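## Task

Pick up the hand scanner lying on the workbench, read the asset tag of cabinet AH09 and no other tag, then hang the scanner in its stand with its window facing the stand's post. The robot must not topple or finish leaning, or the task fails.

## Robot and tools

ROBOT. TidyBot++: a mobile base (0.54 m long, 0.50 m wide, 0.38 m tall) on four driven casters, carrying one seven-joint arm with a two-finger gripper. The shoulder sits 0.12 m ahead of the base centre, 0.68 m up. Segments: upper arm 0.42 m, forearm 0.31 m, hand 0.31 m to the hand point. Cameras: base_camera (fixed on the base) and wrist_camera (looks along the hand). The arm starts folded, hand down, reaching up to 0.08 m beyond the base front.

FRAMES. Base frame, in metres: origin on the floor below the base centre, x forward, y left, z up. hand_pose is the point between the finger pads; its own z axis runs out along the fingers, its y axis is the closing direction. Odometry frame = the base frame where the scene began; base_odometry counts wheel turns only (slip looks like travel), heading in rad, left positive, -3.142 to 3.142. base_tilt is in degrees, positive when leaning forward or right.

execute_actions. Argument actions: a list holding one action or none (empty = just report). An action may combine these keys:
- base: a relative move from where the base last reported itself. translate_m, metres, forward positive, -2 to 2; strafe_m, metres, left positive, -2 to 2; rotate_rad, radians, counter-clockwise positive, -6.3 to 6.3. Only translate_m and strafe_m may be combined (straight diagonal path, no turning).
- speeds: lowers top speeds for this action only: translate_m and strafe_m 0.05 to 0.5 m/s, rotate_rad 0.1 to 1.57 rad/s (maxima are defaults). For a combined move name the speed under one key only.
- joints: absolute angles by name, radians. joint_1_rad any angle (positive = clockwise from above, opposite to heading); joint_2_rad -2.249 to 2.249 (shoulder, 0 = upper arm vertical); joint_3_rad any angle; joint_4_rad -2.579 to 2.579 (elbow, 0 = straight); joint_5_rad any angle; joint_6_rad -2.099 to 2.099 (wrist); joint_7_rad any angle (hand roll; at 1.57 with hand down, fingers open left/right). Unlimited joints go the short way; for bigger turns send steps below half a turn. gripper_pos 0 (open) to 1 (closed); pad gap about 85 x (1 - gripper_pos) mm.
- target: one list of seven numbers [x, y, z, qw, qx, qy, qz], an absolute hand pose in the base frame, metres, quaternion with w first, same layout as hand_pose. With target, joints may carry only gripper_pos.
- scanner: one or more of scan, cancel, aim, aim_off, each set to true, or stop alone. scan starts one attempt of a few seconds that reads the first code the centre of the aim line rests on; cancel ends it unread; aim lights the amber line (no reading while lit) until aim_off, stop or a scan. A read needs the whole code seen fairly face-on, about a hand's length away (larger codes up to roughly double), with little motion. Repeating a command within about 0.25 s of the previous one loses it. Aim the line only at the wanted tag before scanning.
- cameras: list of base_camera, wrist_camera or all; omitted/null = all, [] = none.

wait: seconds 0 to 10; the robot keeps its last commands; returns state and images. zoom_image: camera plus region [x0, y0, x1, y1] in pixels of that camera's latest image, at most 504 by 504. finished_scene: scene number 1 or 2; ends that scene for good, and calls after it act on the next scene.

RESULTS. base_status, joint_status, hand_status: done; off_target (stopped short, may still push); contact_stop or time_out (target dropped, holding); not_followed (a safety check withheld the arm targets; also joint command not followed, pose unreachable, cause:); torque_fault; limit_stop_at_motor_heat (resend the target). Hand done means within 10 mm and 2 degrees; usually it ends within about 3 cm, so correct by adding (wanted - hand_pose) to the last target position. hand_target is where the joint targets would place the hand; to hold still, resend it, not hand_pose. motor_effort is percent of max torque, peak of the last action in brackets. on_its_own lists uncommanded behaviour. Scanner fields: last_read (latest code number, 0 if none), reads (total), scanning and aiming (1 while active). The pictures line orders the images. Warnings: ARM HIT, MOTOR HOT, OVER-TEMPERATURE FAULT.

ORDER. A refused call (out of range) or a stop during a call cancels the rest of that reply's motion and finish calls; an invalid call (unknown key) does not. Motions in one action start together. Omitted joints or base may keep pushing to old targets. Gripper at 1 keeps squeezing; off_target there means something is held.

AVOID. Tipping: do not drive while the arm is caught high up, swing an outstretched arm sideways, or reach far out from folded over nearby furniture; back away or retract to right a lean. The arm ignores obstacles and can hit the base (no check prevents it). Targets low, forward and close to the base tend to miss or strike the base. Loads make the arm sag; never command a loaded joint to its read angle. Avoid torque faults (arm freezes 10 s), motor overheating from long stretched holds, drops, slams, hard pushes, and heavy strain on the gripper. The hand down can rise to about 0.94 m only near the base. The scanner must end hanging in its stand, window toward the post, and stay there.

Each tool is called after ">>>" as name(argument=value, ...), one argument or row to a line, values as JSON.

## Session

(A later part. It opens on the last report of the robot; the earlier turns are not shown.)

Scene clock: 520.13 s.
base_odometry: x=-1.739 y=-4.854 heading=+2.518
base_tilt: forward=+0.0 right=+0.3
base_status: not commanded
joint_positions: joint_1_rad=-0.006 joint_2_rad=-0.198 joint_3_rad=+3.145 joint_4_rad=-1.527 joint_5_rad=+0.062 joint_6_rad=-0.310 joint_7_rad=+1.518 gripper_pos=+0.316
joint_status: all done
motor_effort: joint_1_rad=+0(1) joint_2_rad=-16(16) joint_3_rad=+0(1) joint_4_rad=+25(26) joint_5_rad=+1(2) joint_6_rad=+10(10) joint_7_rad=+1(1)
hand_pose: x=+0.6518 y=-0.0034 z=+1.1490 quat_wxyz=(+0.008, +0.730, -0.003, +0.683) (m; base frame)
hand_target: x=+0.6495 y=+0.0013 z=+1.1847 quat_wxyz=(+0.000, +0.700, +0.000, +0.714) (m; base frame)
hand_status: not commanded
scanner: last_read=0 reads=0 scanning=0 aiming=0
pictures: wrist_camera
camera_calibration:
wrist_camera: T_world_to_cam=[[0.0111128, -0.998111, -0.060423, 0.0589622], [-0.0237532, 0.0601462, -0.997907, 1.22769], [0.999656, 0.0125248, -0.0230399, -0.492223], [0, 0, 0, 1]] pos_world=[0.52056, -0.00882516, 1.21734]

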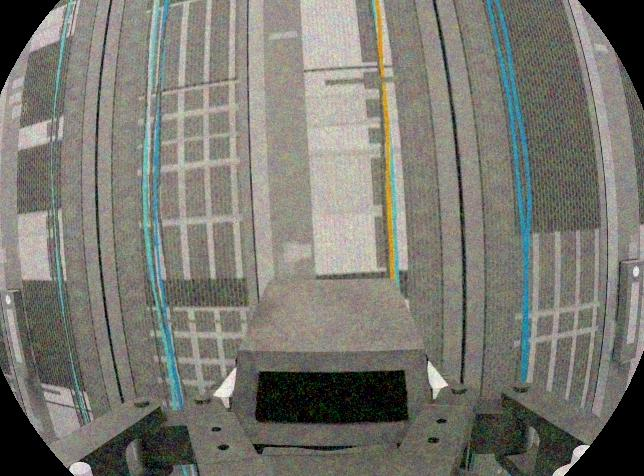

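>>> execute_actions(
  actions=[],
  cameras=["base_camera"],
)

>>> zoom_image(
  camera="base_camera",
  region=[180, 60, 330, 140],
)

>>> zoom_image(
  camera="base_camera",
  region=[330, 20, 480, 140],
)

Scene clock: 523.67 s.
base_odometry: x=-1.739 y=-4.854 heading=+2.518
base_tilt: forward=+0.0 right=+0.3
base_status: not commanded
joint_positions: joint_1_rad=-0.006 joint_2_rad=-0.197 joint_3_rad=+3.145 joint_4_rad=-1.527 joint_5_rad=+0.062 joint_6_rad=-0.310 joint_7_rad=+1.518 gripper_pos=+0.316
joint_status: all done
motor_effort: joint_1_rad=+0(1) joint_2_rad=-16(16) joint_3_rad=+0(1) joint_4_rad=+25(26) joint_5_rad=+1(2) joint_6_rad=+10(10) joint_7_rad=+1(1)
hand_pose: x=+0.6524 y=-0.0034 z=+1.1483 quat_wxyz=(+0.008, +0.731, -0.003, +0.683) (m; base frame)
hand_target: x=+0.6495 y=+0.0013 z=+1.1847 quat_wxyz=(+0.000, +0.700, +0.000, +0.714) (m; base frame)
hand_status: not commanded
scanner: last_read=0 reads=0 scanning=0 aiming=0
pictures: base_camera

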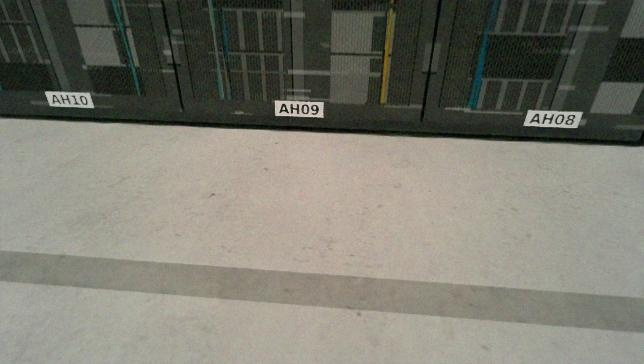

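Scaled by 3.360.

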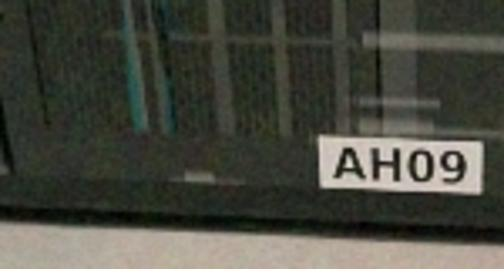

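Scaled by 3.360.

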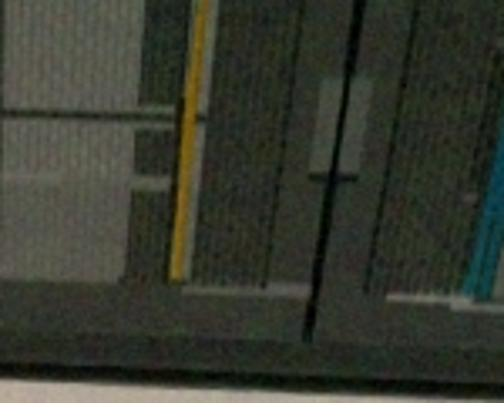

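>>> execute_actions(
  actions=[
    {"joints": {"joint_1_rad": 3.14}},
  ],
  cameras=["wrist_camera"],
)

>>> zoom_image(
  camera="wrist_camera",
  region=[100, 0, 540, 290],
)

Scene clock: 532.37 s.
base_odometry: x=-1.739 y=-4.854 heading=+2.518
base_tilt: forward=+0.0 right=+0.2
base_status: not commanded
joint_positions: joint_1_rad=-3.078 joint_2_rad=-0.299 joint_3_rad=+3.208 joint_4_rad=-1.506 joint_5_rad=+0.063 joint_6_rad=-0.309 joint_7_rad=+1.522 gripper_pos=+0.316
joint_status: joint_1_rad off_target (ended at -3.078, target -3.143)
motor_effort: joint_1_rad=-8(15) joint_2_rad=+10(18) joint_3_rad=-11(18) joint_4_rad=+20(27) joint_5_rad=-2(5) joint_6_rad=+11(15) joint_7_rad=+1(1)
hand_pose: x=-0.3568 y=+0.0757 z=+1.2129 quat_wxyz=(-0.725, +0.054, +0.685, +0.050) (m; base frame)
hand_target: x=-0.4115 y=-0.0022 z=+1.1847 quat_wxyz=(-0.714, +0.000, +0.700, -0.001) (m; base frame)
hand_status: not commanded
scanner: last_read=0 reads=0 scanning=0 aiming=0
pictures: wrist_camera
camera_calibration:
wrist_camera: T_world_to_cam=[[0.110961, 0.99116, -0.0727252, 0.0529814], [-0.106775, -0.060864, -0.992419, 1.23561], [-0.988072, 0.117885, 0.0990775, -0.348774], [0, 0, 0, 1]] pos_world=[-0.21856, 0.0638067, 1.26466]

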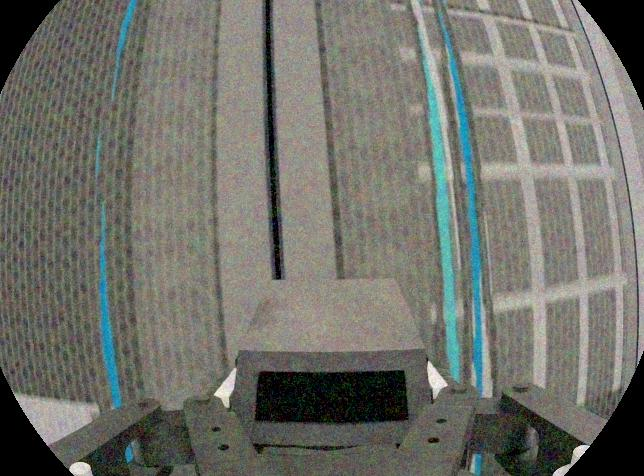

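Scaled by 1.145.

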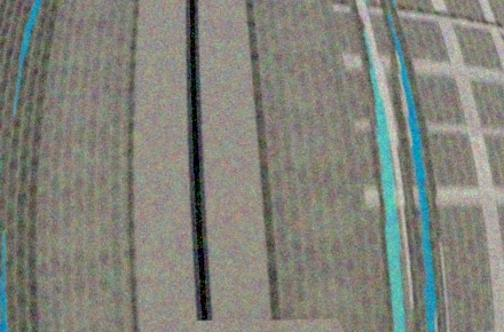

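>>> execute_actions(
  actions=[
    {"joints": {"joint_2_rad": -0.35, "joint_4_rad": -2.3, "joint_6_rad": 0.35, "joint_3_rad": 3.1416}},
  ],
  cameras=["wrist_camera"],
)

Scene clock: 541.73 s.
base_odometry: x=-1.739 y=-4.854 heading=+2.518
base_tilt: forward=+0.0 right=+0.3
base_status: not commanded
joint_positions: joint_1_rad=-3.129 joint_2_rad=-0.328 joint_3_rad=+3.156 joint_4_rad=-2.293 joint_5_rad=+0.057 joint_6_rad=+0.284 joint_7_rad=+1.524 gripper_pos=+0.316
joint_status: all done
on_its_own: joint_1_rad moved -0.051 to your old target -3.143
motor_effort: joint_1_rad=+0(9) joint_2_rad=-10(15) joint_3_rad=+0(12) joint_4_rad=+24(28) joint_5_rad=+1(2) joint_6_rad=+10(13) joint_7_rad=+0(1)
hand_pose: x=-0.3450 y=+0.0067 z=+0.9250 quat_wxyz=(-0.667, +0.003, +0.745, +0.003) (m; base frame)
hand_target: x=-0.3399 y=-0.0021 z=+0.9516 quat_wxyz=(-0.697, +0.000, +0.717, -0.001) (m; base frame)
hand_status: not commanded
scanner: last_read=0 reads=0 scanning=0 aiming=0
pictures: wrist_camera
camera_calibration:
wrist_camera: T_world_to_cam=[[-0.0149742, 0.997626, -0.0672241, 0.0505154], [0.0676692, -0.0660663, -0.995518, 1.01006], [-0.997595, -0.0194561, -0.0665192, -0.149718], [0, 0, 0, 1]] pos_world=[-0.216952, 0.0134225, 0.998967]

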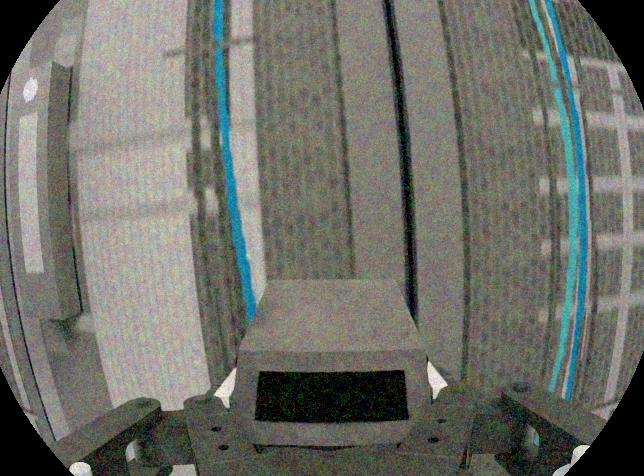

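>>> execute_actions(
  actions=[
    {"joints": {"joint_1_rad": 1.57}},
  ],
  cameras=["wrist_camera"],
)

>>> zoom_image(
  camera="wrist_camera",
  region=[0, 0, 322, 400],
)

Scene clock: 546.90 s.
base_odometry: x=-1.739 y=-4.854 heading=+2.518
base_tilt: forward=+0.0 right=+0.3
base_status: not commanded
joint_positions: joint_1_rad=-4.700 joint_2_rad=-0.328 joint_3_rad=+3.153 joint_4_rad=-2.293 joint_5_rad=+0.057 joint_6_rad=+0.287 joint_7_rad=+1.524 gripper_pos=+0.316
joint_status: all done
motor_effort: joint_1_rad=+0(2) joint_2_rad=-10(11) joint_3_rad=+0(1) joint_4_rad=+24(24) joint_5_rad=+1(1) joint_6_rad=+10(10) joint_7_rad=+1(1)
hand_pose: x=+0.1137 y=-0.4641 z=+0.9260 quat_wxyz=(-0.475, -0.525, +0.527, -0.470) (m; base frame)
hand_target: x=+0.1207 y=-0.4589 z=+0.9516 quat_wxyz=(-0.492, -0.507, +0.507, -0.493) (m; base frame)
hand_status: not commanded
scanner: last_read=0 reads=0 scanning=0 aiming=0
pictures: wrist_camera
camera_calibration:
wrist_camera: T_world_to_cam=[[-0.997654, -0.0177068, -0.0661268, 0.166629], [0.0648595, 0.0645047, -0.995807, 1.01012], [0.0218981, -0.99776, -0.0632049, -0.274225], [0, 0, 0, 1]] pos_world=[0.106727, -0.335817, 0.999572]

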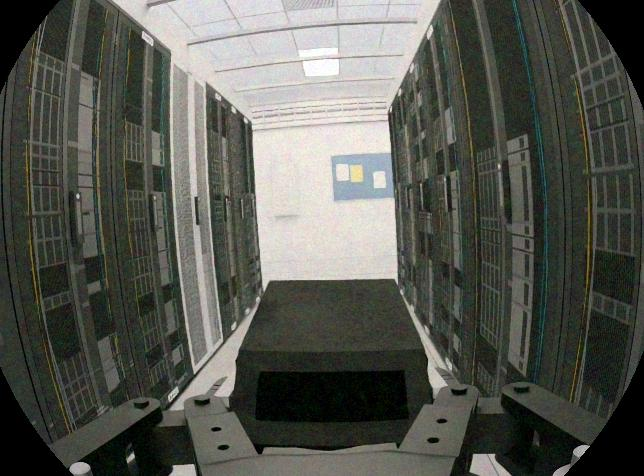

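Scaled by 1.260.

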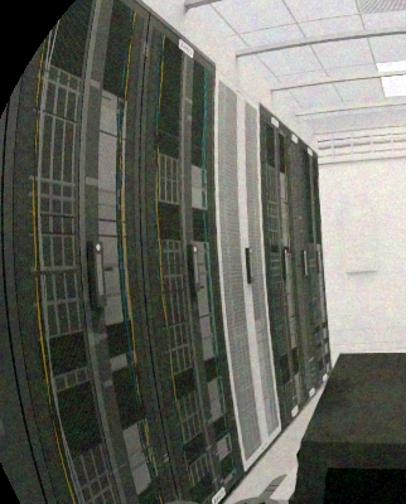

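>>> zoom_image(
  camera="wrist_camera",
  region=[10, 100, 130, 300],
)

>>> zoom_image(
  camera="wrist_camera",
  region=[120, 100, 200, 280],
)

>>> zoom_image(
  camera="wrist_camera",
  region=[440, 60, 600, 300],
)

Scaled by 2.520.

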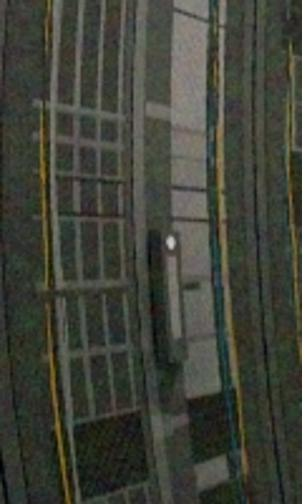

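Scaled by 2.800.

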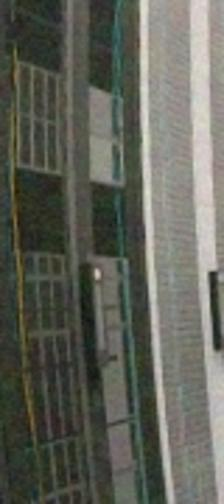

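Scaled by 2.100.

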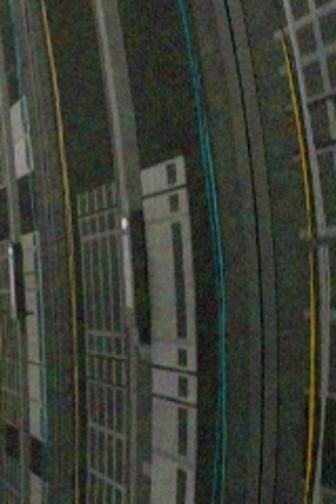

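>>> execute_actions(
  actions=[
    {"joints": {"joint_1_rad": 0.05}},
  ],
  cameras=["wrist_camera"],
)

>>> execute_actions(
  actions=[
    {"base": {"translate_m": 0.2}},
  ],
  cameras=["wrist_camera"],
)

>>> zoom_image(
  camera="wrist_camera",
  region=[200, 0, 400, 290],
)

Scene clock: 564.67 s.
base_odometry: x=-1.739 y=-4.854 heading=+2.518
base_tilt: forward=+0.0 right=+0.3
base_status: not commanded
joint_positions: joint_1_rad=-6.220 joint_2_rad=-0.328 joint_3_rad=+3.151 joint_4_rad=-2.293 joint_5_rad=+0.057 joint_6_rad=+0.288 joint_7_rad=+1.524 gripper_pos=+0.316
joint_status: all done
motor_effort: joint_1_rad=+0(2) joint_2_rad=-10(11) joint_3_rad=+0(1) joint_4_rad=+24(24) joint_5_rad=+1(1) joint_6_rad=+10(10) joint_7_rad=+1(1)
hand_pose: x=+0.5823 y=-0.0280 z=+0.9262 quat_wxyz=(-0.020, -0.744, +0.020, -0.668) (m; base frame)
hand_target: x=+0.5774 y=-0.0216 z=+0.9516 quat_wxyz=(-0.017, -0.717, +0.018, -0.696) (m; base frame)
hand_status: not commanded
scanner: last_read=0 reads=0 scanning=0 aiming=0
pictures: wrist_camera
camera_calibration:
wrist_camera: T_world_to_cam=[[-0.0312994, -0.997356, -0.0655858, 0.0512544], [-0.0608644, 0.067398, -0.995868, 1.02506], [0.997655, -0.0271783, -0.062813, -0.390707], [0, 0, 0, 1]] pos_world=[0.453784, -0.0285868, 0.999643]

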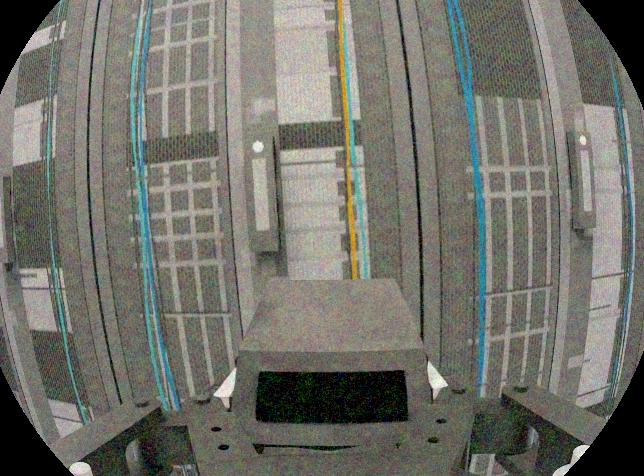

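Scene clock: 566.30 s.
base_odometry: x=-1.901 y=-4.738 heading=+2.518
base_tilt: forward=+0.0 right=+0.3
base_status: done
joint_positions: joint_1_rad=-6.220 joint_2_rad=-0.331 joint_3_rad=+3.151 joint_4_rad=-2.294 joint_5_rad=+0.057 joint_6_rad=+0.290 joint_7_rad=+1.524 gripper_pos=+0.316
joint_status: not commanded
motor_effort: joint_1_rad=+0(1) joint_2_rad=-10(13) joint_3_rad=+0(1) joint_4_rad=+24(25) joint_5_rad=+1(2) joint_6_rad=+10(11) joint_7_rad=+1(1)
hand_pose: x=+0.5816 y=-0.0278 z=+0.9273 quat_wxyz=(-0.020, -0.742, +0.020, -0.669) (m; base frame)
hand_target: x=+0.5774 y=-0.0216 z=+0.9516 quat_wxyz=(-0.017, -0.717, +0.018, -0.696) (m; base frame)
hand_status: not commanded
scanner: last_read=0 reads=0 scanning=0 aiming=0
pictures: wrist_camera
camera_calibration:
wrist_camera: T_world_to_cam=[[-0.0308644, -0.997374, -0.0655098, 0.0511176], [-0.0575334, 0.0672052, -0.996079, 1.02439], [0.997866, -0.0269744, -0.0594566, -0.393127], [0, 0, 0, 1]] pos_world=[0.452803, -0.0284656, 1.00035]

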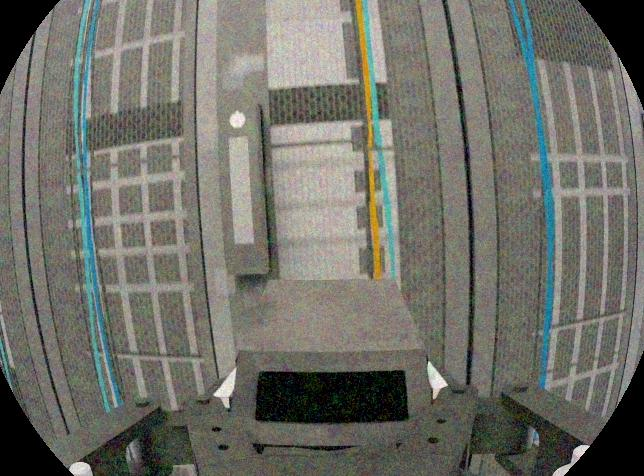

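Scaled by 1.738.

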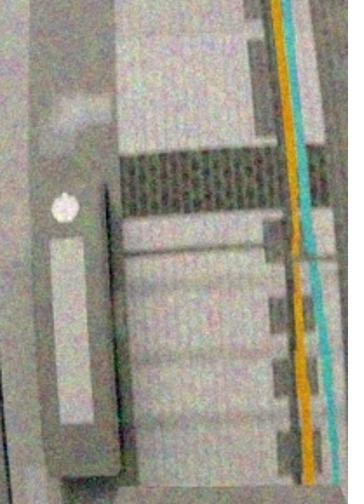

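>>> execute_actions(
  actions=[
    {"joints": {"joint_1_rad": -0.03, "joint_2_rad": -0.19, "joint_4_rad": -1.9, "joint_6_rad": -0.5}},
  ],
  cameras=["wrist_camera"],
)

>>> zoom_image(
  camera="wrist_camera",
  region=[180, 0, 440, 290],
)

Scene clock: 582.70 s.
base_odometry: x=-1.901 y=-4.738 heading=+2.518
base_tilt: forward=+0.0 right=+0.3
base_status: not commanded
joint_positions: joint_1_rad=-6.298 joint_2_rad=-0.186 joint_3_rad=+3.151 joint_4_rad=-1.928 joint_5_rad=+0.057 joint_6_rad=-0.471 joint_7_rad=+1.524 gripper_pos=+0.316
joint_status: all done
motor_effort: joint_1_rad=+0(1) joint_2_rad=-15(16) joint_3_rad=-1(1) joint_4_rad=+23(25) joint_5_rad=+1(2) joint_6_rad=+8(11) joint_7_rad=+0(1)
hand_pose: x=+0.6005 y=-0.0044 z=+0.8556 quat_wxyz=(-0.010, -0.894, +0.002, -0.448) (m; base frame)
hand_target: x=+0.6004 y=+0.0158 z=+0.8657 quat_wxyz=(+0.007, -0.893, -0.013, -0.449) (m; base frame)
hand_status: not commanded
scanner: last_read=0 reads=0 scanning=0 aiming=0
pictures: wrist_camera
camera_calibration:
wrist_camera: T_world_to_cam=[[-0.0270123, -0.998154, -0.0543963, 0.058602], [-0.561675, 0.0601693, -0.825167, 1.10896], [0.826917, 0.00826336, -0.562263, 0.117425], [0, 0, 0, 1]] pos_world=[0.527357, -0.00920177, 0.984289]

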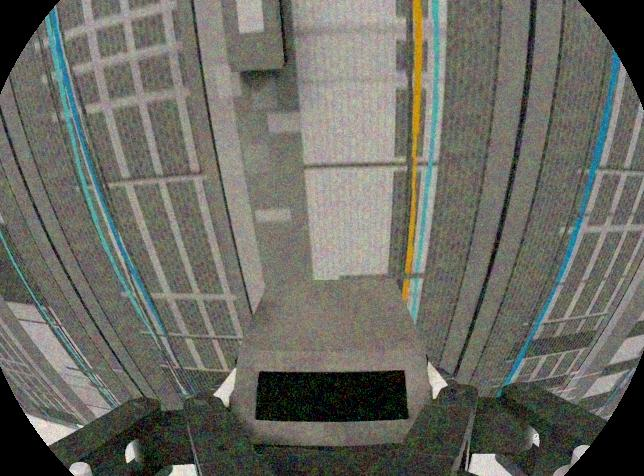

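Scaled by 1.738.

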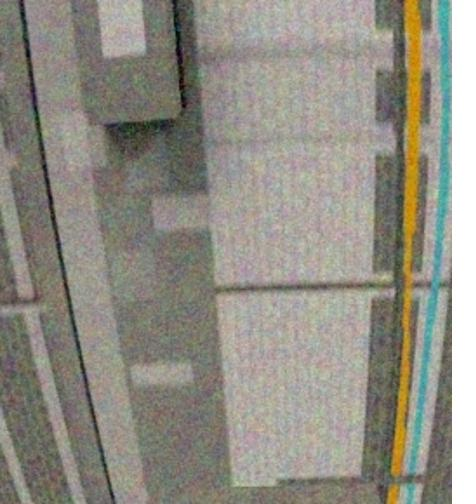

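>>> execute_actions(
  actions=[
    {"base": {"translate_m": -0.2}, "joints": {"joint_1_rad": -1.57, "joint_2_rad": -0.35, "joint_4_rad": -2.3, "joint_6_rad": 0.35}},
  ],
  cameras=["wrist_camera"],
)

>>> zoom_image(
  camera="wrist_camera",
  region=[160, 50, 480, 290],
)

Scene clock: 591.07 s.
base_odometry: x=-1.739 y=-4.854 heading=+2.519
base_tilt: forward=+0.0 right=+0.3
base_status: done
joint_positions: joint_1_rad=-7.840 joint_2_rad=-0.324 joint_3_rad=+3.151 joint_4_rad=-2.291 joint_5_rad=+0.057 joint_6_rad=+0.283 joint_7_rad=+1.524 gripper_pos=+0.316
joint_status: all done
motor_effort: joint_1_rad=+0(2) joint_2_rad=-10(18) joint_3_rad=+0(3) joint_4_rad=+24(25) joint_5_rad=+1(1) joint_6_rad=+10(11) joint_7_rad=+1(1)
hand_pose: x=+0.1240 y=+0.4654 z=+0.9246 quat_wxyz=(+0.469, -0.528, -0.526, -0.473) (m; base frame)
hand_target: x=+0.1180 y=+0.4589 z=+0.9516 quat_wxyz=(+0.493, -0.508, -0.507, -0.493) (m; base frame)
hand_status: not commanded
scanner: last_read=0 reads=0 scanning=0 aiming=0
pictures: wrist_camera
camera_calibration:
wrist_camera: T_world_to_cam=[[0.997695, 0.0175531, -0.0655424, -0.0711395], [-0.0641693, -0.0698223, -0.995493, 1.02626], [-0.0220503, 0.997405, -0.068535, -0.265232], [0, 0, 0, 1]] pos_world=[0.130981, 0.337448, 0.998791]

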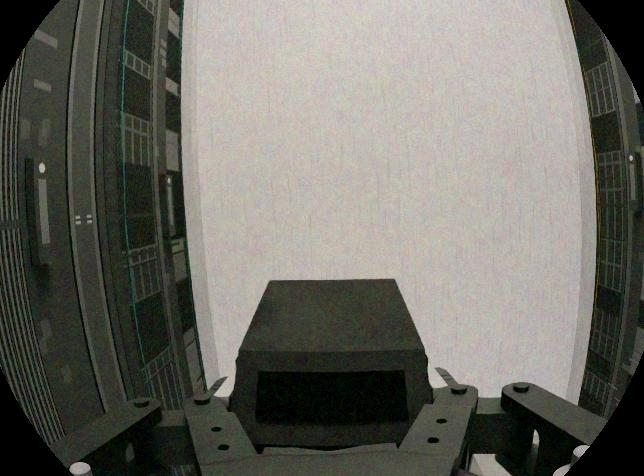

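Scaled by 1.575.

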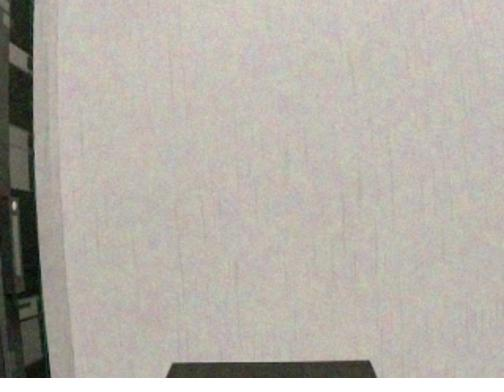

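>>> zoom_image(
  camera="wrist_camera",
  region=[0, 20, 200, 260],
)

>>> zoom_image(
  camera="wrist_camera",
  region=[60, 200, 110, 240],
)

>>> zoom_image(
  camera="wrist_camera",
  region=[560, 50, 644, 290],
)

Scaled by 2.100.

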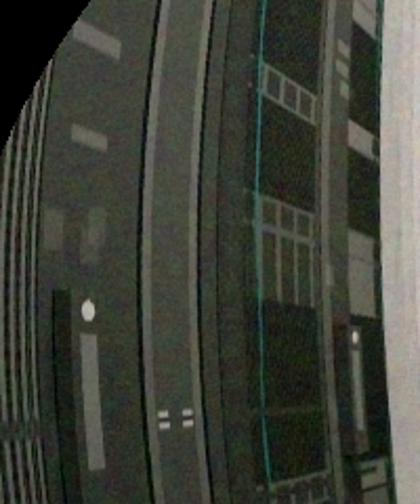

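Scaled by 10.080.

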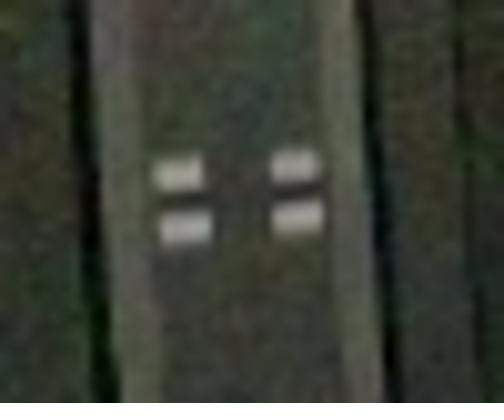

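Scaled by 2.100.

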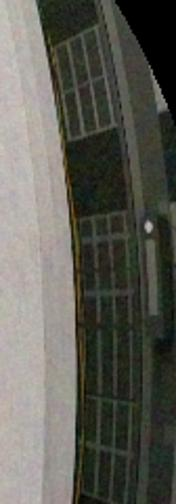

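>>> execute_actions(
  actions=[
    {"joints": {"joint_1_rad": -0.8}},
  ],
  cameras=["wrist_camera"],
)

>>> zoom_image(
  camera="wrist_camera",
  region=[300, 20, 644, 290],
)

Scene clock: 608.03 s.
base_odometry: x=-1.739 y=-4.854 heading=+2.519
base_tilt: forward=+0.0 right=+0.3
base_status: not commanded
joint_positions: joint_1_rad=-7.097 joint_2_rad=-0.325 joint_3_rad=+3.151 joint_4_rad=-2.291 joint_5_rad=+0.057 joint_6_rad=+0.287 joint_7_rad=+1.524 gripper_pos=+0.316
joint_status: all done
motor_effort: joint_1_rad=+0(2) joint_2_rad=-10(11) joint_3_rad=+0(1) joint_4_rad=+24(24) joint_5_rad=+1(1) joint_6_rad=+10(10) joint_7_rad=+1(1)
hand_pose: x=+0.4374 y=+0.3393 z=+0.9256 quat_wxyz=(+0.266, -0.682, -0.298, -0.613) (m; base frame)
hand_target: x=+0.4378 y=+0.3301 z=+0.9516 quat_wxyz=(+0.272, -0.661, -0.279, -0.642) (m; base frame)
hand_status: not commanded
scanner: last_read=0 reads=0 scanning=0 aiming=0
pictures: wrist_camera
camera_calibration:
wrist_camera: T_world_to_cam=[[0.746981, -0.661613, -0.0654809, -0.0414368], [-0.0918726, -0.0051752, -0.995757, 1.02904], [0.658467, 0.749828, -0.0646498, -0.349778], [0, 0, 0, 1]] pos_world=[0.35581, 0.240184, 0.99935]

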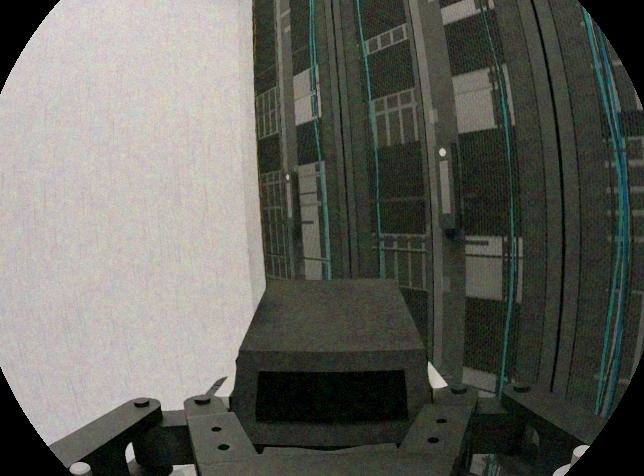

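Scaled by 1.465.

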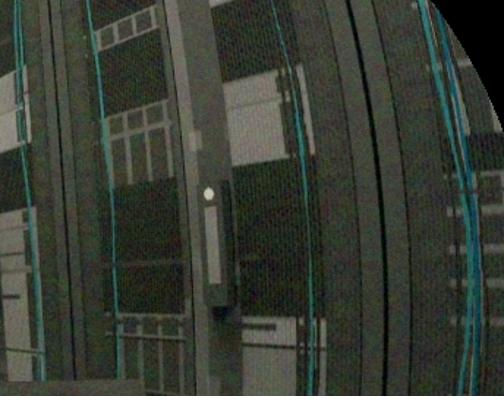

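>>> execute_actions(
  actions=[
    {"joints": {"joint_1_rad": 0.75}},
  ],
  cameras=["wrist_camera"],
)

>>> zoom_image(
  camera="wrist_camera",
  region=[0, 20, 330, 290],
)

Scene clock: 614.70 s.
base_odometry: x=-1.739 y=-4.854 heading=+2.519
base_tilt: forward=+0.0 right=+0.3
base_status: not commanded
joint_positions: joint_1_rad=-5.547 joint_2_rad=-0.325 joint_3_rad=+3.151 joint_4_rad=-2.292 joint_5_rad=+0.057 joint_6_rad=+0.288 joint_7_rad=+1.524 gripper_pos=+0.316
joint_status: all done
motor_effort: joint_1_rad=+0(2) joint_2_rad=-11(11) joint_3_rad=+0(1) joint_4_rad=+24(24) joint_5_rad=+1(1) joint_6_rad=+10(10) joint_7_rad=+0(1)
hand_pose: x=+0.4649 y=-0.3112 z=+0.9256 quat_wxyz=(-0.239, -0.696, +0.264, -0.624) (m; base frame)
hand_target: x=+0.4557 y=-0.3118 z=+0.9516 quat_wxyz=(-0.255, -0.667, +0.263, -0.648) (m; base frame)
hand_status: not commanded
scanner: last_read=0 reads=0 scanning=0 aiming=0
pictures: wrist_camera
camera_calibration:
wrist_camera: T_world_to_cam=[[-0.645833, -0.760666, -0.0654839, 0.124308], [-0.00707024, 0.0917254, -0.995759, 1.0189], [0.763446, -0.642631, -0.0646174, -0.362267], [0, 0, 0, 1]] pos_world=[0.364057, -0.231706, 0.999307]

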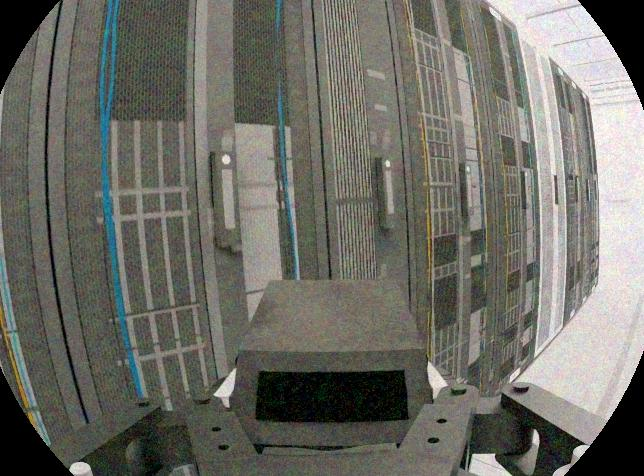

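Scaled by 1.527.

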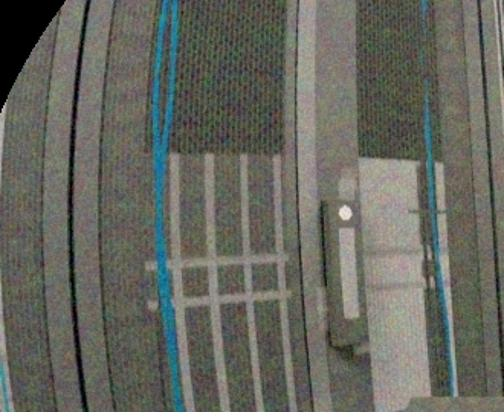

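>>> execute_actions(
  actions=[],
)

Scene clock: 635.53 s.
base_odometry: x=-1.739 y=-4.854 heading=+2.519
base_tilt: forward=+0.0 right=+0.3
base_status: not commanded
joint_positions: joint_1_rad=-5.547 joint_2_rad=-0.325 joint_3_rad=+3.151 joint_4_rad=-2.292 joint_5_rad=+0.057 joint_6_rad=+0.288 joint_7_rad=+1.524 gripper_pos=+0.316
joint_status: all done
motor_effort: joint_1_rad=+0(2) joint_2_rad=-10(11) joint_3_rad=+0(1) joint_4_rad=+24(24) joint_5_rad=+1(1) joint_6_rad=+10(10) joint_7_rad=+1(1)
hand_pose: x=+0.4648 y=-0.3111 z=+0.9256 quat_wxyz=(-0.239, -0.696, +0.264, -0.624) (m; base frame)
hand_target: x=+0.4557 y=-0.3118 z=+0.9516 quat_wxyz=(-0.255, -0.667, +0.263, -0.648) (m; base frame)
hand_status: not commanded
scanner: last_read=0 reads=0 scanning=0 aiming=0
pictures: base_camera, wrist_camera
camera_calibration:
wrist_camera: T_world_to_cam=[[-0.645821, -0.760675, -0.065483, 0.124303], [-0.00690925, 0.0915875, -0.995773, 1.0188], [0.763457, -0.642639, -0.0644048, -0.362343], [0, 0, 0, 1]] pos_world=[0.36395, -0.231611, 0.999297]

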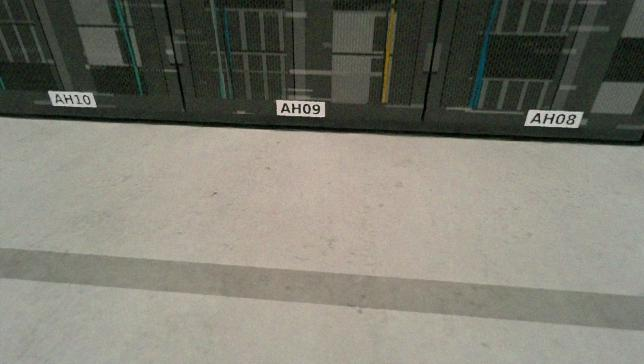

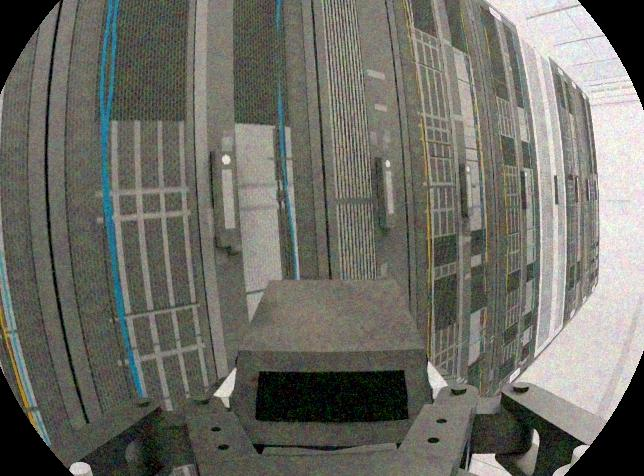

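>>> zoom_image(
  camera="wrist_camera",
  region=[160, 60, 420, 300],
)

>>> zoom_image(
  camera="base_camera",
  region=[120, 0, 500, 140],
)

Scaled by 1.938.

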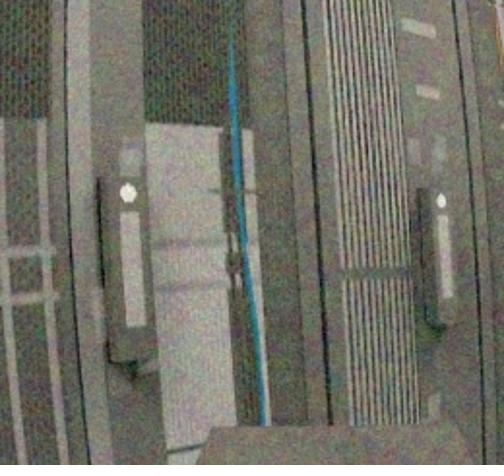

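Scaled by 1.326.

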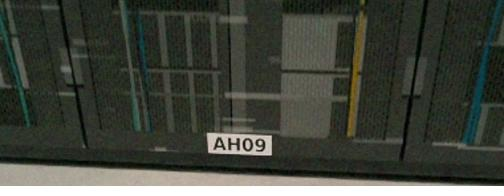

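>>> execute_actions(
  actions=[
    {"joints": {"joint_1_rad": 0.0, "joint_2_rad": -0.19, "joint_3_rad": 3.1416, "joint_4_rad": -1.05, "joint_5_rad": 0.0, "joint_6_rad": -0.68, "joint_7_rad": 1.57}, "base": {"translate_m": 0.12}, "speeds": {"translate_m": 0.2}},
  ],
)

Scene clock: 656.73 s.
base_odometry: x=-1.836 y=-4.784 heading=+2.520
base_tilt: forward=+0.0 right=+0.3
base_status: done
joint_positions: joint_1_rad=-6.269 joint_2_rad=-0.189 joint_3_rad=+3.150 joint_4_rad=-1.077 joint_5_rad=+0.057 joint_6_rad=-0.656 joint_7_rad=+1.524 gripper_pos=+0.316
joint_status: all done
motor_effort: joint_1_rad=+0(2) joint_2_rad=-13(17) joint_3_rad=-1(2) joint_4_rad=+21(27) joint_5_rad=+1(2) joint_6_rad=+10(11) joint_7_rad=+0(2)
hand_pose: x=+0.5948 y=-0.0214 z=+1.3016 quat_wxyz=(-0.019, -0.697, +0.022, -0.716) (m; base frame)
hand_target: x=+0.5889 y=+0.0013 z=+1.3097 quat_wxyz=(+0.000, -0.696, +0.000, -0.718) (m; base frame)
hand_status: not commanded
scanner: last_read=0 reads=0 scanning=0 aiming=0
pictures: base_camera, wrist_camera
camera_calibration:
wrist_camera: T_world_to_cam=[[-0.0244854, -0.997318, -0.0689737, 0.0832293], [0.0724633, 0.0670423, -0.995115, 1.31892], [0.99707, -0.0293638, 0.0706274, -0.552806], [0, 0, 0, 1]] pos_world=[0.457651, -0.0216499, 1.35726]

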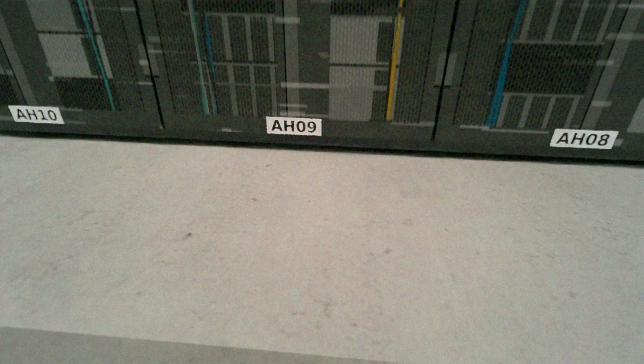

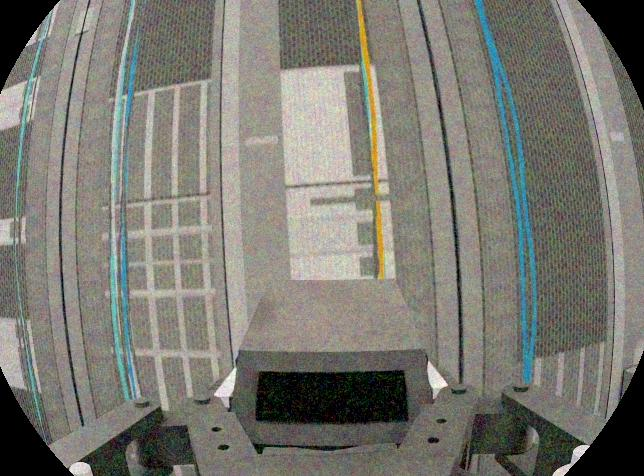

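>>> zoom_image(
  camera="wrist_camera",
  region=[220, 100, 310, 180],
)

>>> zoom_image(
  camera="base_camera",
  region=[120, 0, 500, 140],
)

Scaled by 5.600.

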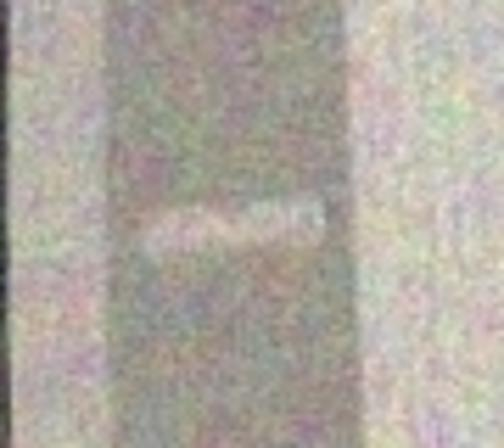

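Scaled by 1.326.

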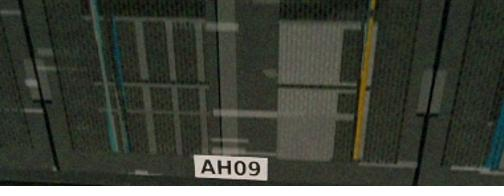

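>>> execute_actions(
  actions=[
    {"joints": {"joint_1_rad": -0.05, "joint_2_rad": -0.2, "joint_3_rad": 3.1416, "joint_4_rad": -2.09, "joint_5_rad": 0.0, "joint_6_rad": 0.37, "joint_7_rad": 1.57}},
  ],
  cameras=["wrist_camera"],
)

>>> zoom_image(
  camera="wrist_camera",
  region=[180, 60, 440, 300],
)

Scene clock: 674.67 s.
base_odometry: x=-1.836 y=-4.784 heading=+2.520
base_tilt: forward=+0.0 right=+0.3
base_status: not commanded
joint_positions: joint_1_rad=-6.318 joint_2_rad=-0.184 joint_3_rad=+3.150 joint_4_rad=-2.083 joint_5_rad=+0.057 joint_6_rad=+0.305 joint_7_rad=+1.524 gripper_pos=+0.316
joint_status: all done
motor_effort: joint_1_rad=+0(1) joint_2_rad=-16(19) joint_3_rad=-1(2) joint_4_rad=+24(27) joint_5_rad=+0(2) joint_6_rad=+10(11) joint_7_rad=+1(2)
hand_pose: x=+0.6506 y=+0.0202 z=+0.9862 quat_wxyz=(+0.013, -0.716, -0.017, -0.698) (m; base frame)
hand_target: x=+0.6441 y=+0.0276 z=+1.0113 quat_wxyz=(+0.018, -0.689, -0.017, -0.725) (m; base frame)
hand_status: not commanded
scanner: last_read=0 reads=0 scanning=0 aiming=0
pictures: wrist_camera
camera_calibration:
wrist_camera: T_world_to_cam=[[0.0730553, -0.995471, -0.0608275, 0.0327181], [0.0147027, 0.0620588, -0.997964, 1.0388], [0.99722, 0.0720123, 0.0191699, -0.53629], [0, 0, 0, 1]] pos_world=[0.517135, 0.0067229, 1.04895]

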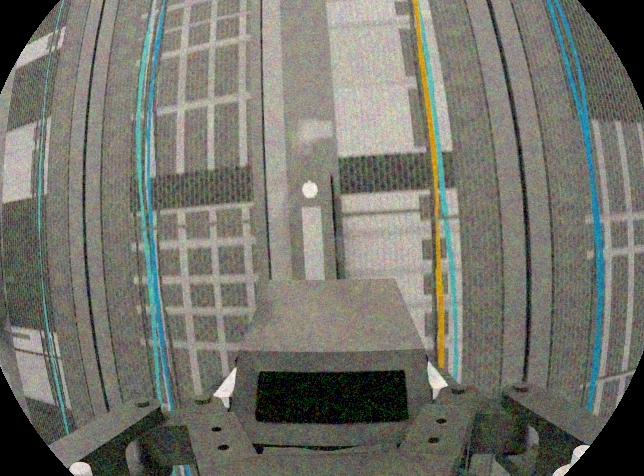

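Scaled by 1.938.

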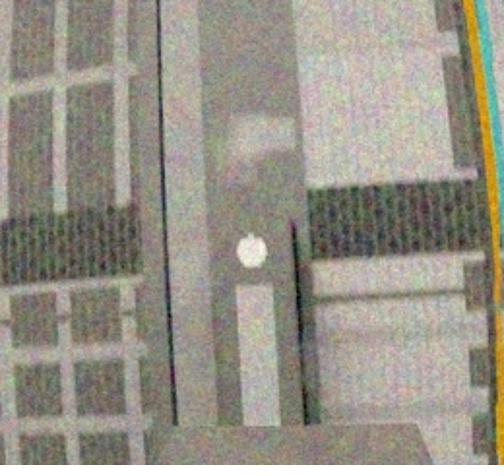

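>>> zoom_image(
  camera="base_camera",
  region=[180, 90, 340, 150],
)

This scene's latest camera images include none from base_camera. They are from: wrist_camera. base_camera's image comes with the result of a call that names it in "cameras".

>>> execute_actions(
  actions=[],
  cameras=["base_camera"],
)

>>> zoom_image(
  camera="base_camera",
  region=[190, 90, 350, 150],
)

>>> zoom_image(
  camera="base_camera",
  region=[250, 0, 410, 90],
)

Scene clock: 685.80 s.
base_odometry: x=-1.836 y=-4.784 heading=+2.520
base_tilt: forward=+0.0 right=+0.3
base_status: not commanded
joint_positions: joint_1_rad=-6.318 joint_2_rad=-0.184 joint_3_rad=+3.150 joint_4_rad=-2.083 joint_5_rad=+0.057 joint_6_rad=+0.307 joint_7_rad=+1.524 gripper_pos=+0.316
joint_status: all done
motor_effort: joint_1_rad=+0(1) joint_2_rad=-16(19) joint_3_rad=-1(2) joint_4_rad=+24(27) joint_5_rad=+1(2) joint_6_rad=+10(11) joint_7_rad=+1(2)
hand_pose: x=+0.6506 y=+0.0202 z=+0.9869 quat_wxyz=(+0.013, -0.715, -0.018, -0.699) (m; base frame)
hand_target: x=+0.6441 y=+0.0276 z=+1.0113 quat_wxyz=(+0.018, -0.689, -0.017, -0.725) (m; base frame)
hand_status: not commanded
scanner: last_read=0 reads=0 scanning=0 aiming=0
pictures: base_camera

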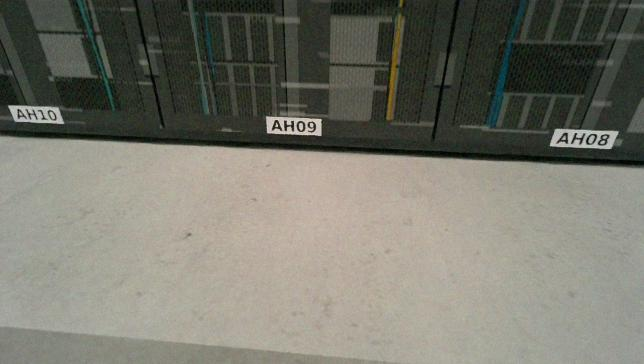

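Scaled by 3.150.

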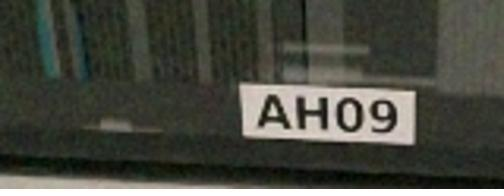

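Scaled by 3.150.

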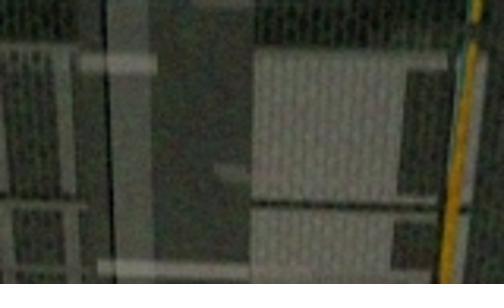

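>>> execute_actions(
  actions=[
    {"joints": {"joint_1_rad": 0.75, "joint_2_rad": -0.35, "joint_3_rad": 3.1416, "joint_4_rad": -2.3, "joint_5_rad": 0.0, "joint_6_rad": 0.35, "joint_7_rad": 1.57}, "base": {"strafe_m": -2.0, "translate_m": -0.12}},
  ],
  cameras=["wrist_camera"],
)

>>> execute_actions(
  actions=[
    {"base": {"strafe_m": -2.0}},
  ],
  cameras=["wrist_camera"],
)

>>> execute_actions(
  actions=[
    {"base": {"strafe_m": -1.0}},
  ],
  cameras=["wrist_camera"],
)

Scene clock: 697.67 s.
base_odometry: x=-0.574 y=-3.228 heading=+2.520
base_tilt: forward=+0.0 right=+0.3
base_status: done
joint_positions: joint_1_rad=-5.545 joint_2_rad=-0.327 joint_3_rad=+3.145 joint_4_rad=-2.292 joint_5_rad=+0.057 joint_6_rad=+0.308 joint_7_rad=+1.524 gripper_pos=+0.316
joint_status: all done
motor_effort: joint_1_rad=+0(2) joint_2_rad=-10(17) joint_3_rad=+0(3) joint_4_rad=+24(25) joint_5_rad=+1(2) joint_6_rad=+10(11) joint_7_rad=+0(2)
hand_pose: x=+0.4666 y=-0.3094 z=+0.9325 quat_wxyz=(-0.241, -0.690, +0.259, -0.631) (m; base frame)
hand_target: x=+0.4557 y=-0.3118 z=+0.9516 quat_wxyz=(-0.255, -0.667, +0.263, -0.648) (m; base frame)
hand_status: not commanded
scanner: last_read=0 reads=0 scanning=0 aiming=0
pictures: wrist_camera
camera_calibration:
wrist_camera: T_world_to_cam=[[-0.641296, -0.764691, -0.0631391, 0.12171], [0.007459, 0.0760712, -0.997074, 1.01524], [0.767257, -0.639891, -0.0430803, -0.382941], [0, 0, 0, 1]] pos_world=[0.364294, -0.229201, 1.00346]

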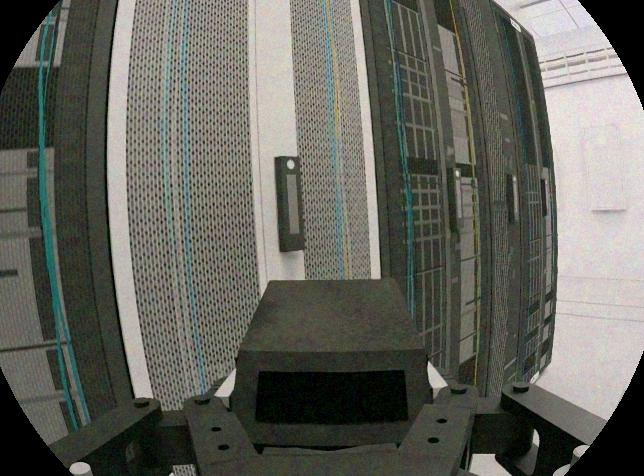

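Scene clock: 703.03 s.
base_odometry: x=+0.592 y=-1.603 heading=+2.520
base_tilt: forward=+0.0 right=+0.3
base_status: done
joint_positions: joint_1_rad=-5.544 joint_2_rad=-0.332 joint_3_rad=+3.145 joint_4_rad=-2.293 joint_5_rad=+0.057 joint_6_rad=+0.308 joint_7_rad=+1.524 gripper_pos=+0.316
joint_status: not commanded
motor_effort: joint_1_rad=+0(1) joint_2_rad=-10(12) joint_3_rad=+0(2) joint_4_rad=+24(25) joint_5_rad=+1(1) joint_6_rad=+10(11) joint_7_rad=+1(1)
hand_pose: x=+0.4653 y=-0.3085 z=+0.9341 quat_wxyz=(-0.241, -0.689, +0.259, -0.633) (m; base frame)
hand_target: x=+0.4557 y=-0.3118 z=+0.9516 quat_wxyz=(-0.255, -0.667, +0.263, -0.648) (m; base frame)
hand_status: not commanded
scanner: last_read=0 reads=0 scanning=0 aiming=0
pictures: wrist_camera
camera_calibration:
wrist_camera: T_world_to_cam=[[-0.641542, -0.764499, -0.0629669, 0.121635], [0.0102781, 0.0735114, -0.997241, 1.01479], [0.767019, -0.64042, -0.039303, -0.384905], [0, 0, 0, 1]] pos_world=[0.362833, -0.22811, 1.00452]

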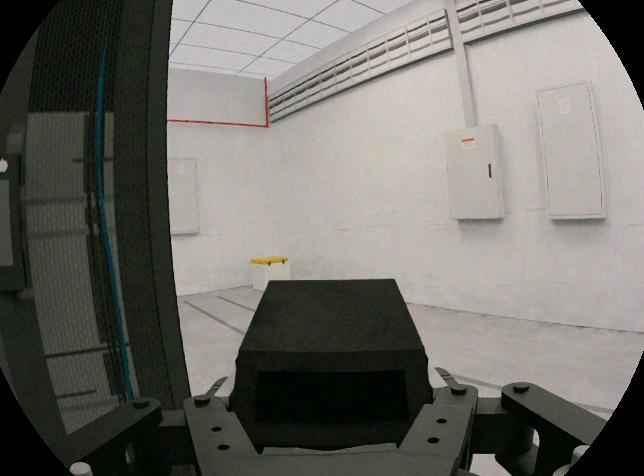

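Scene clock: 706.40 s.
base_odometry: x=+1.175 y=-0.790 heading=+2.519
base_tilt: forward=+0.0 right=+0.3
base_status: done
joint_positions: joint_1_rad=-5.544 joint_2_rad=-0.335 joint_3_rad=+3.145 joint_4_rad=-2.294 joint_5_rad=+0.057 joint_6_rad=+0.308 joint_7_rad=+1.524 gripper_pos=+0.316
joint_status: not commanded
motor_effort: joint_1_rad=+0(1) joint_2_rad=-10(12) joint_3_rad=+0(2) joint_4_rad=+24(25) joint_5_rad=+1(1) joint_6_rad=+10(10) joint_7_rad=+0(1)
hand_pose: x=+0.4646 y=-0.3082 z=+0.9349 quat_wxyz=(-0.242, -0.688, +0.259, -0.633) (m; base frame)
hand_target: x=+0.4557 y=-0.3118 z=+0.9516 quat_wxyz=(-0.255, -0.667, +0.263, -0.648) (m; base frame)
hand_status: not commanded
scanner: last_read=0 reads=0 scanning=0 aiming=0
pictures: wrist_camera
camera_calibration:
wrist_camera: T_world_to_cam=[[-0.641733, -0.764345, -0.062889, 0.121609], [0.0116666, 0.0722625, -0.997317, 1.01459], [0.76684, -0.640745, -0.0374559, -0.385931], [0, 0, 0, 1]] pos_world=[0.362151, -0.227649, 1.00506]

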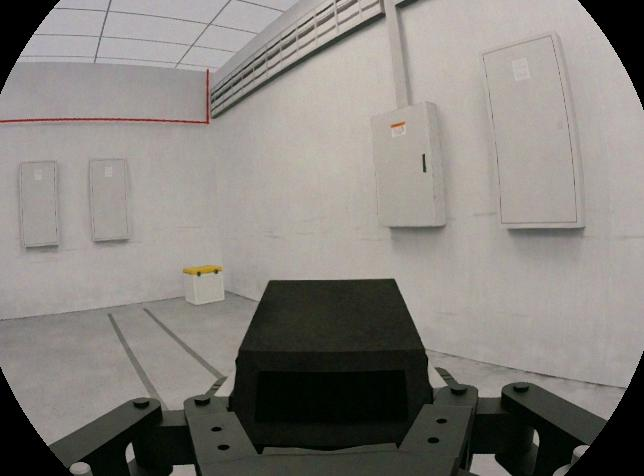

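>>> execute_actions(
  actions=[
    {"base": {"translate_m": 2.0}, "joints": {"joint_1_rad": -0.9}},
  ],
  cameras=["wrist_camera", "base_camera"],
)

Scene clock: 715.33 s.
base_odometry: x=-0.450 y=+0.376 heading=+2.519
base_tilt: forward=+0.0 right=+0.3
base_status: done
joint_positions: joint_1_rad=-7.170 joint_2_rad=-0.336 joint_3_rad=+3.145 joint_4_rad=-2.295 joint_5_rad=+0.057 joint_6_rad=+0.308 joint_7_rad=+1.524 gripper_pos=+0.316
joint_status: all done
motor_effort: joint_1_rad=+0(2) joint_2_rad=-10(12) joint_3_rad=+0(2) joint_4_rad=+24(25) joint_5_rad=+1(2) joint_6_rad=+10(10) joint_7_rad=+1(1)
hand_pose: x=+0.4073 y=+0.3618 z=+0.9351 quat_wxyz=(+0.294, -0.661, -0.322, -0.611) (m; base frame)
hand_target: x=+0.4032 y=+0.3603 z=+0.9516 quat_wxyz=(+0.303, -0.646, -0.312, -0.627) (m; base frame)
hand_status: not commanded
scanner: last_read=0 reads=0 scanning=0 aiming=0
pictures: base_camera, wrist_camera
camera_calibration:
wrist_camera: T_world_to_cam=[[0.79869, -0.598451, -0.0628616, -0.0498137], [-0.0723409, 0.008216, -0.997346, 1.0245], [0.597379, 0.801118, -0.0367304, -0.36598], [0, 0, 0, 1]] pos_world=[0.332528, 0.254965, 1.00521]

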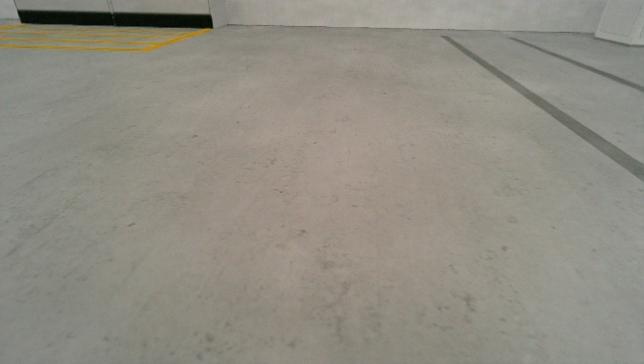

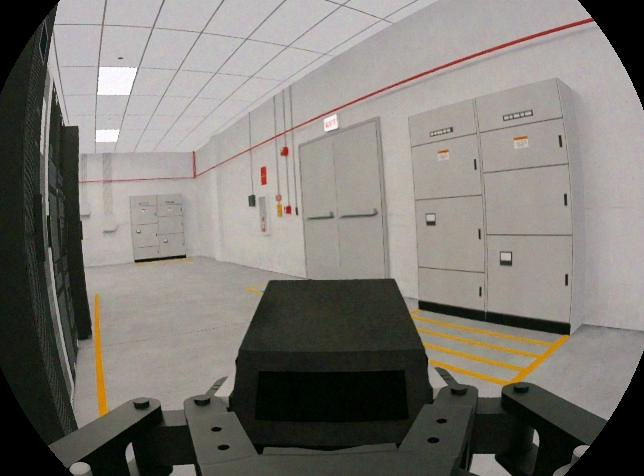

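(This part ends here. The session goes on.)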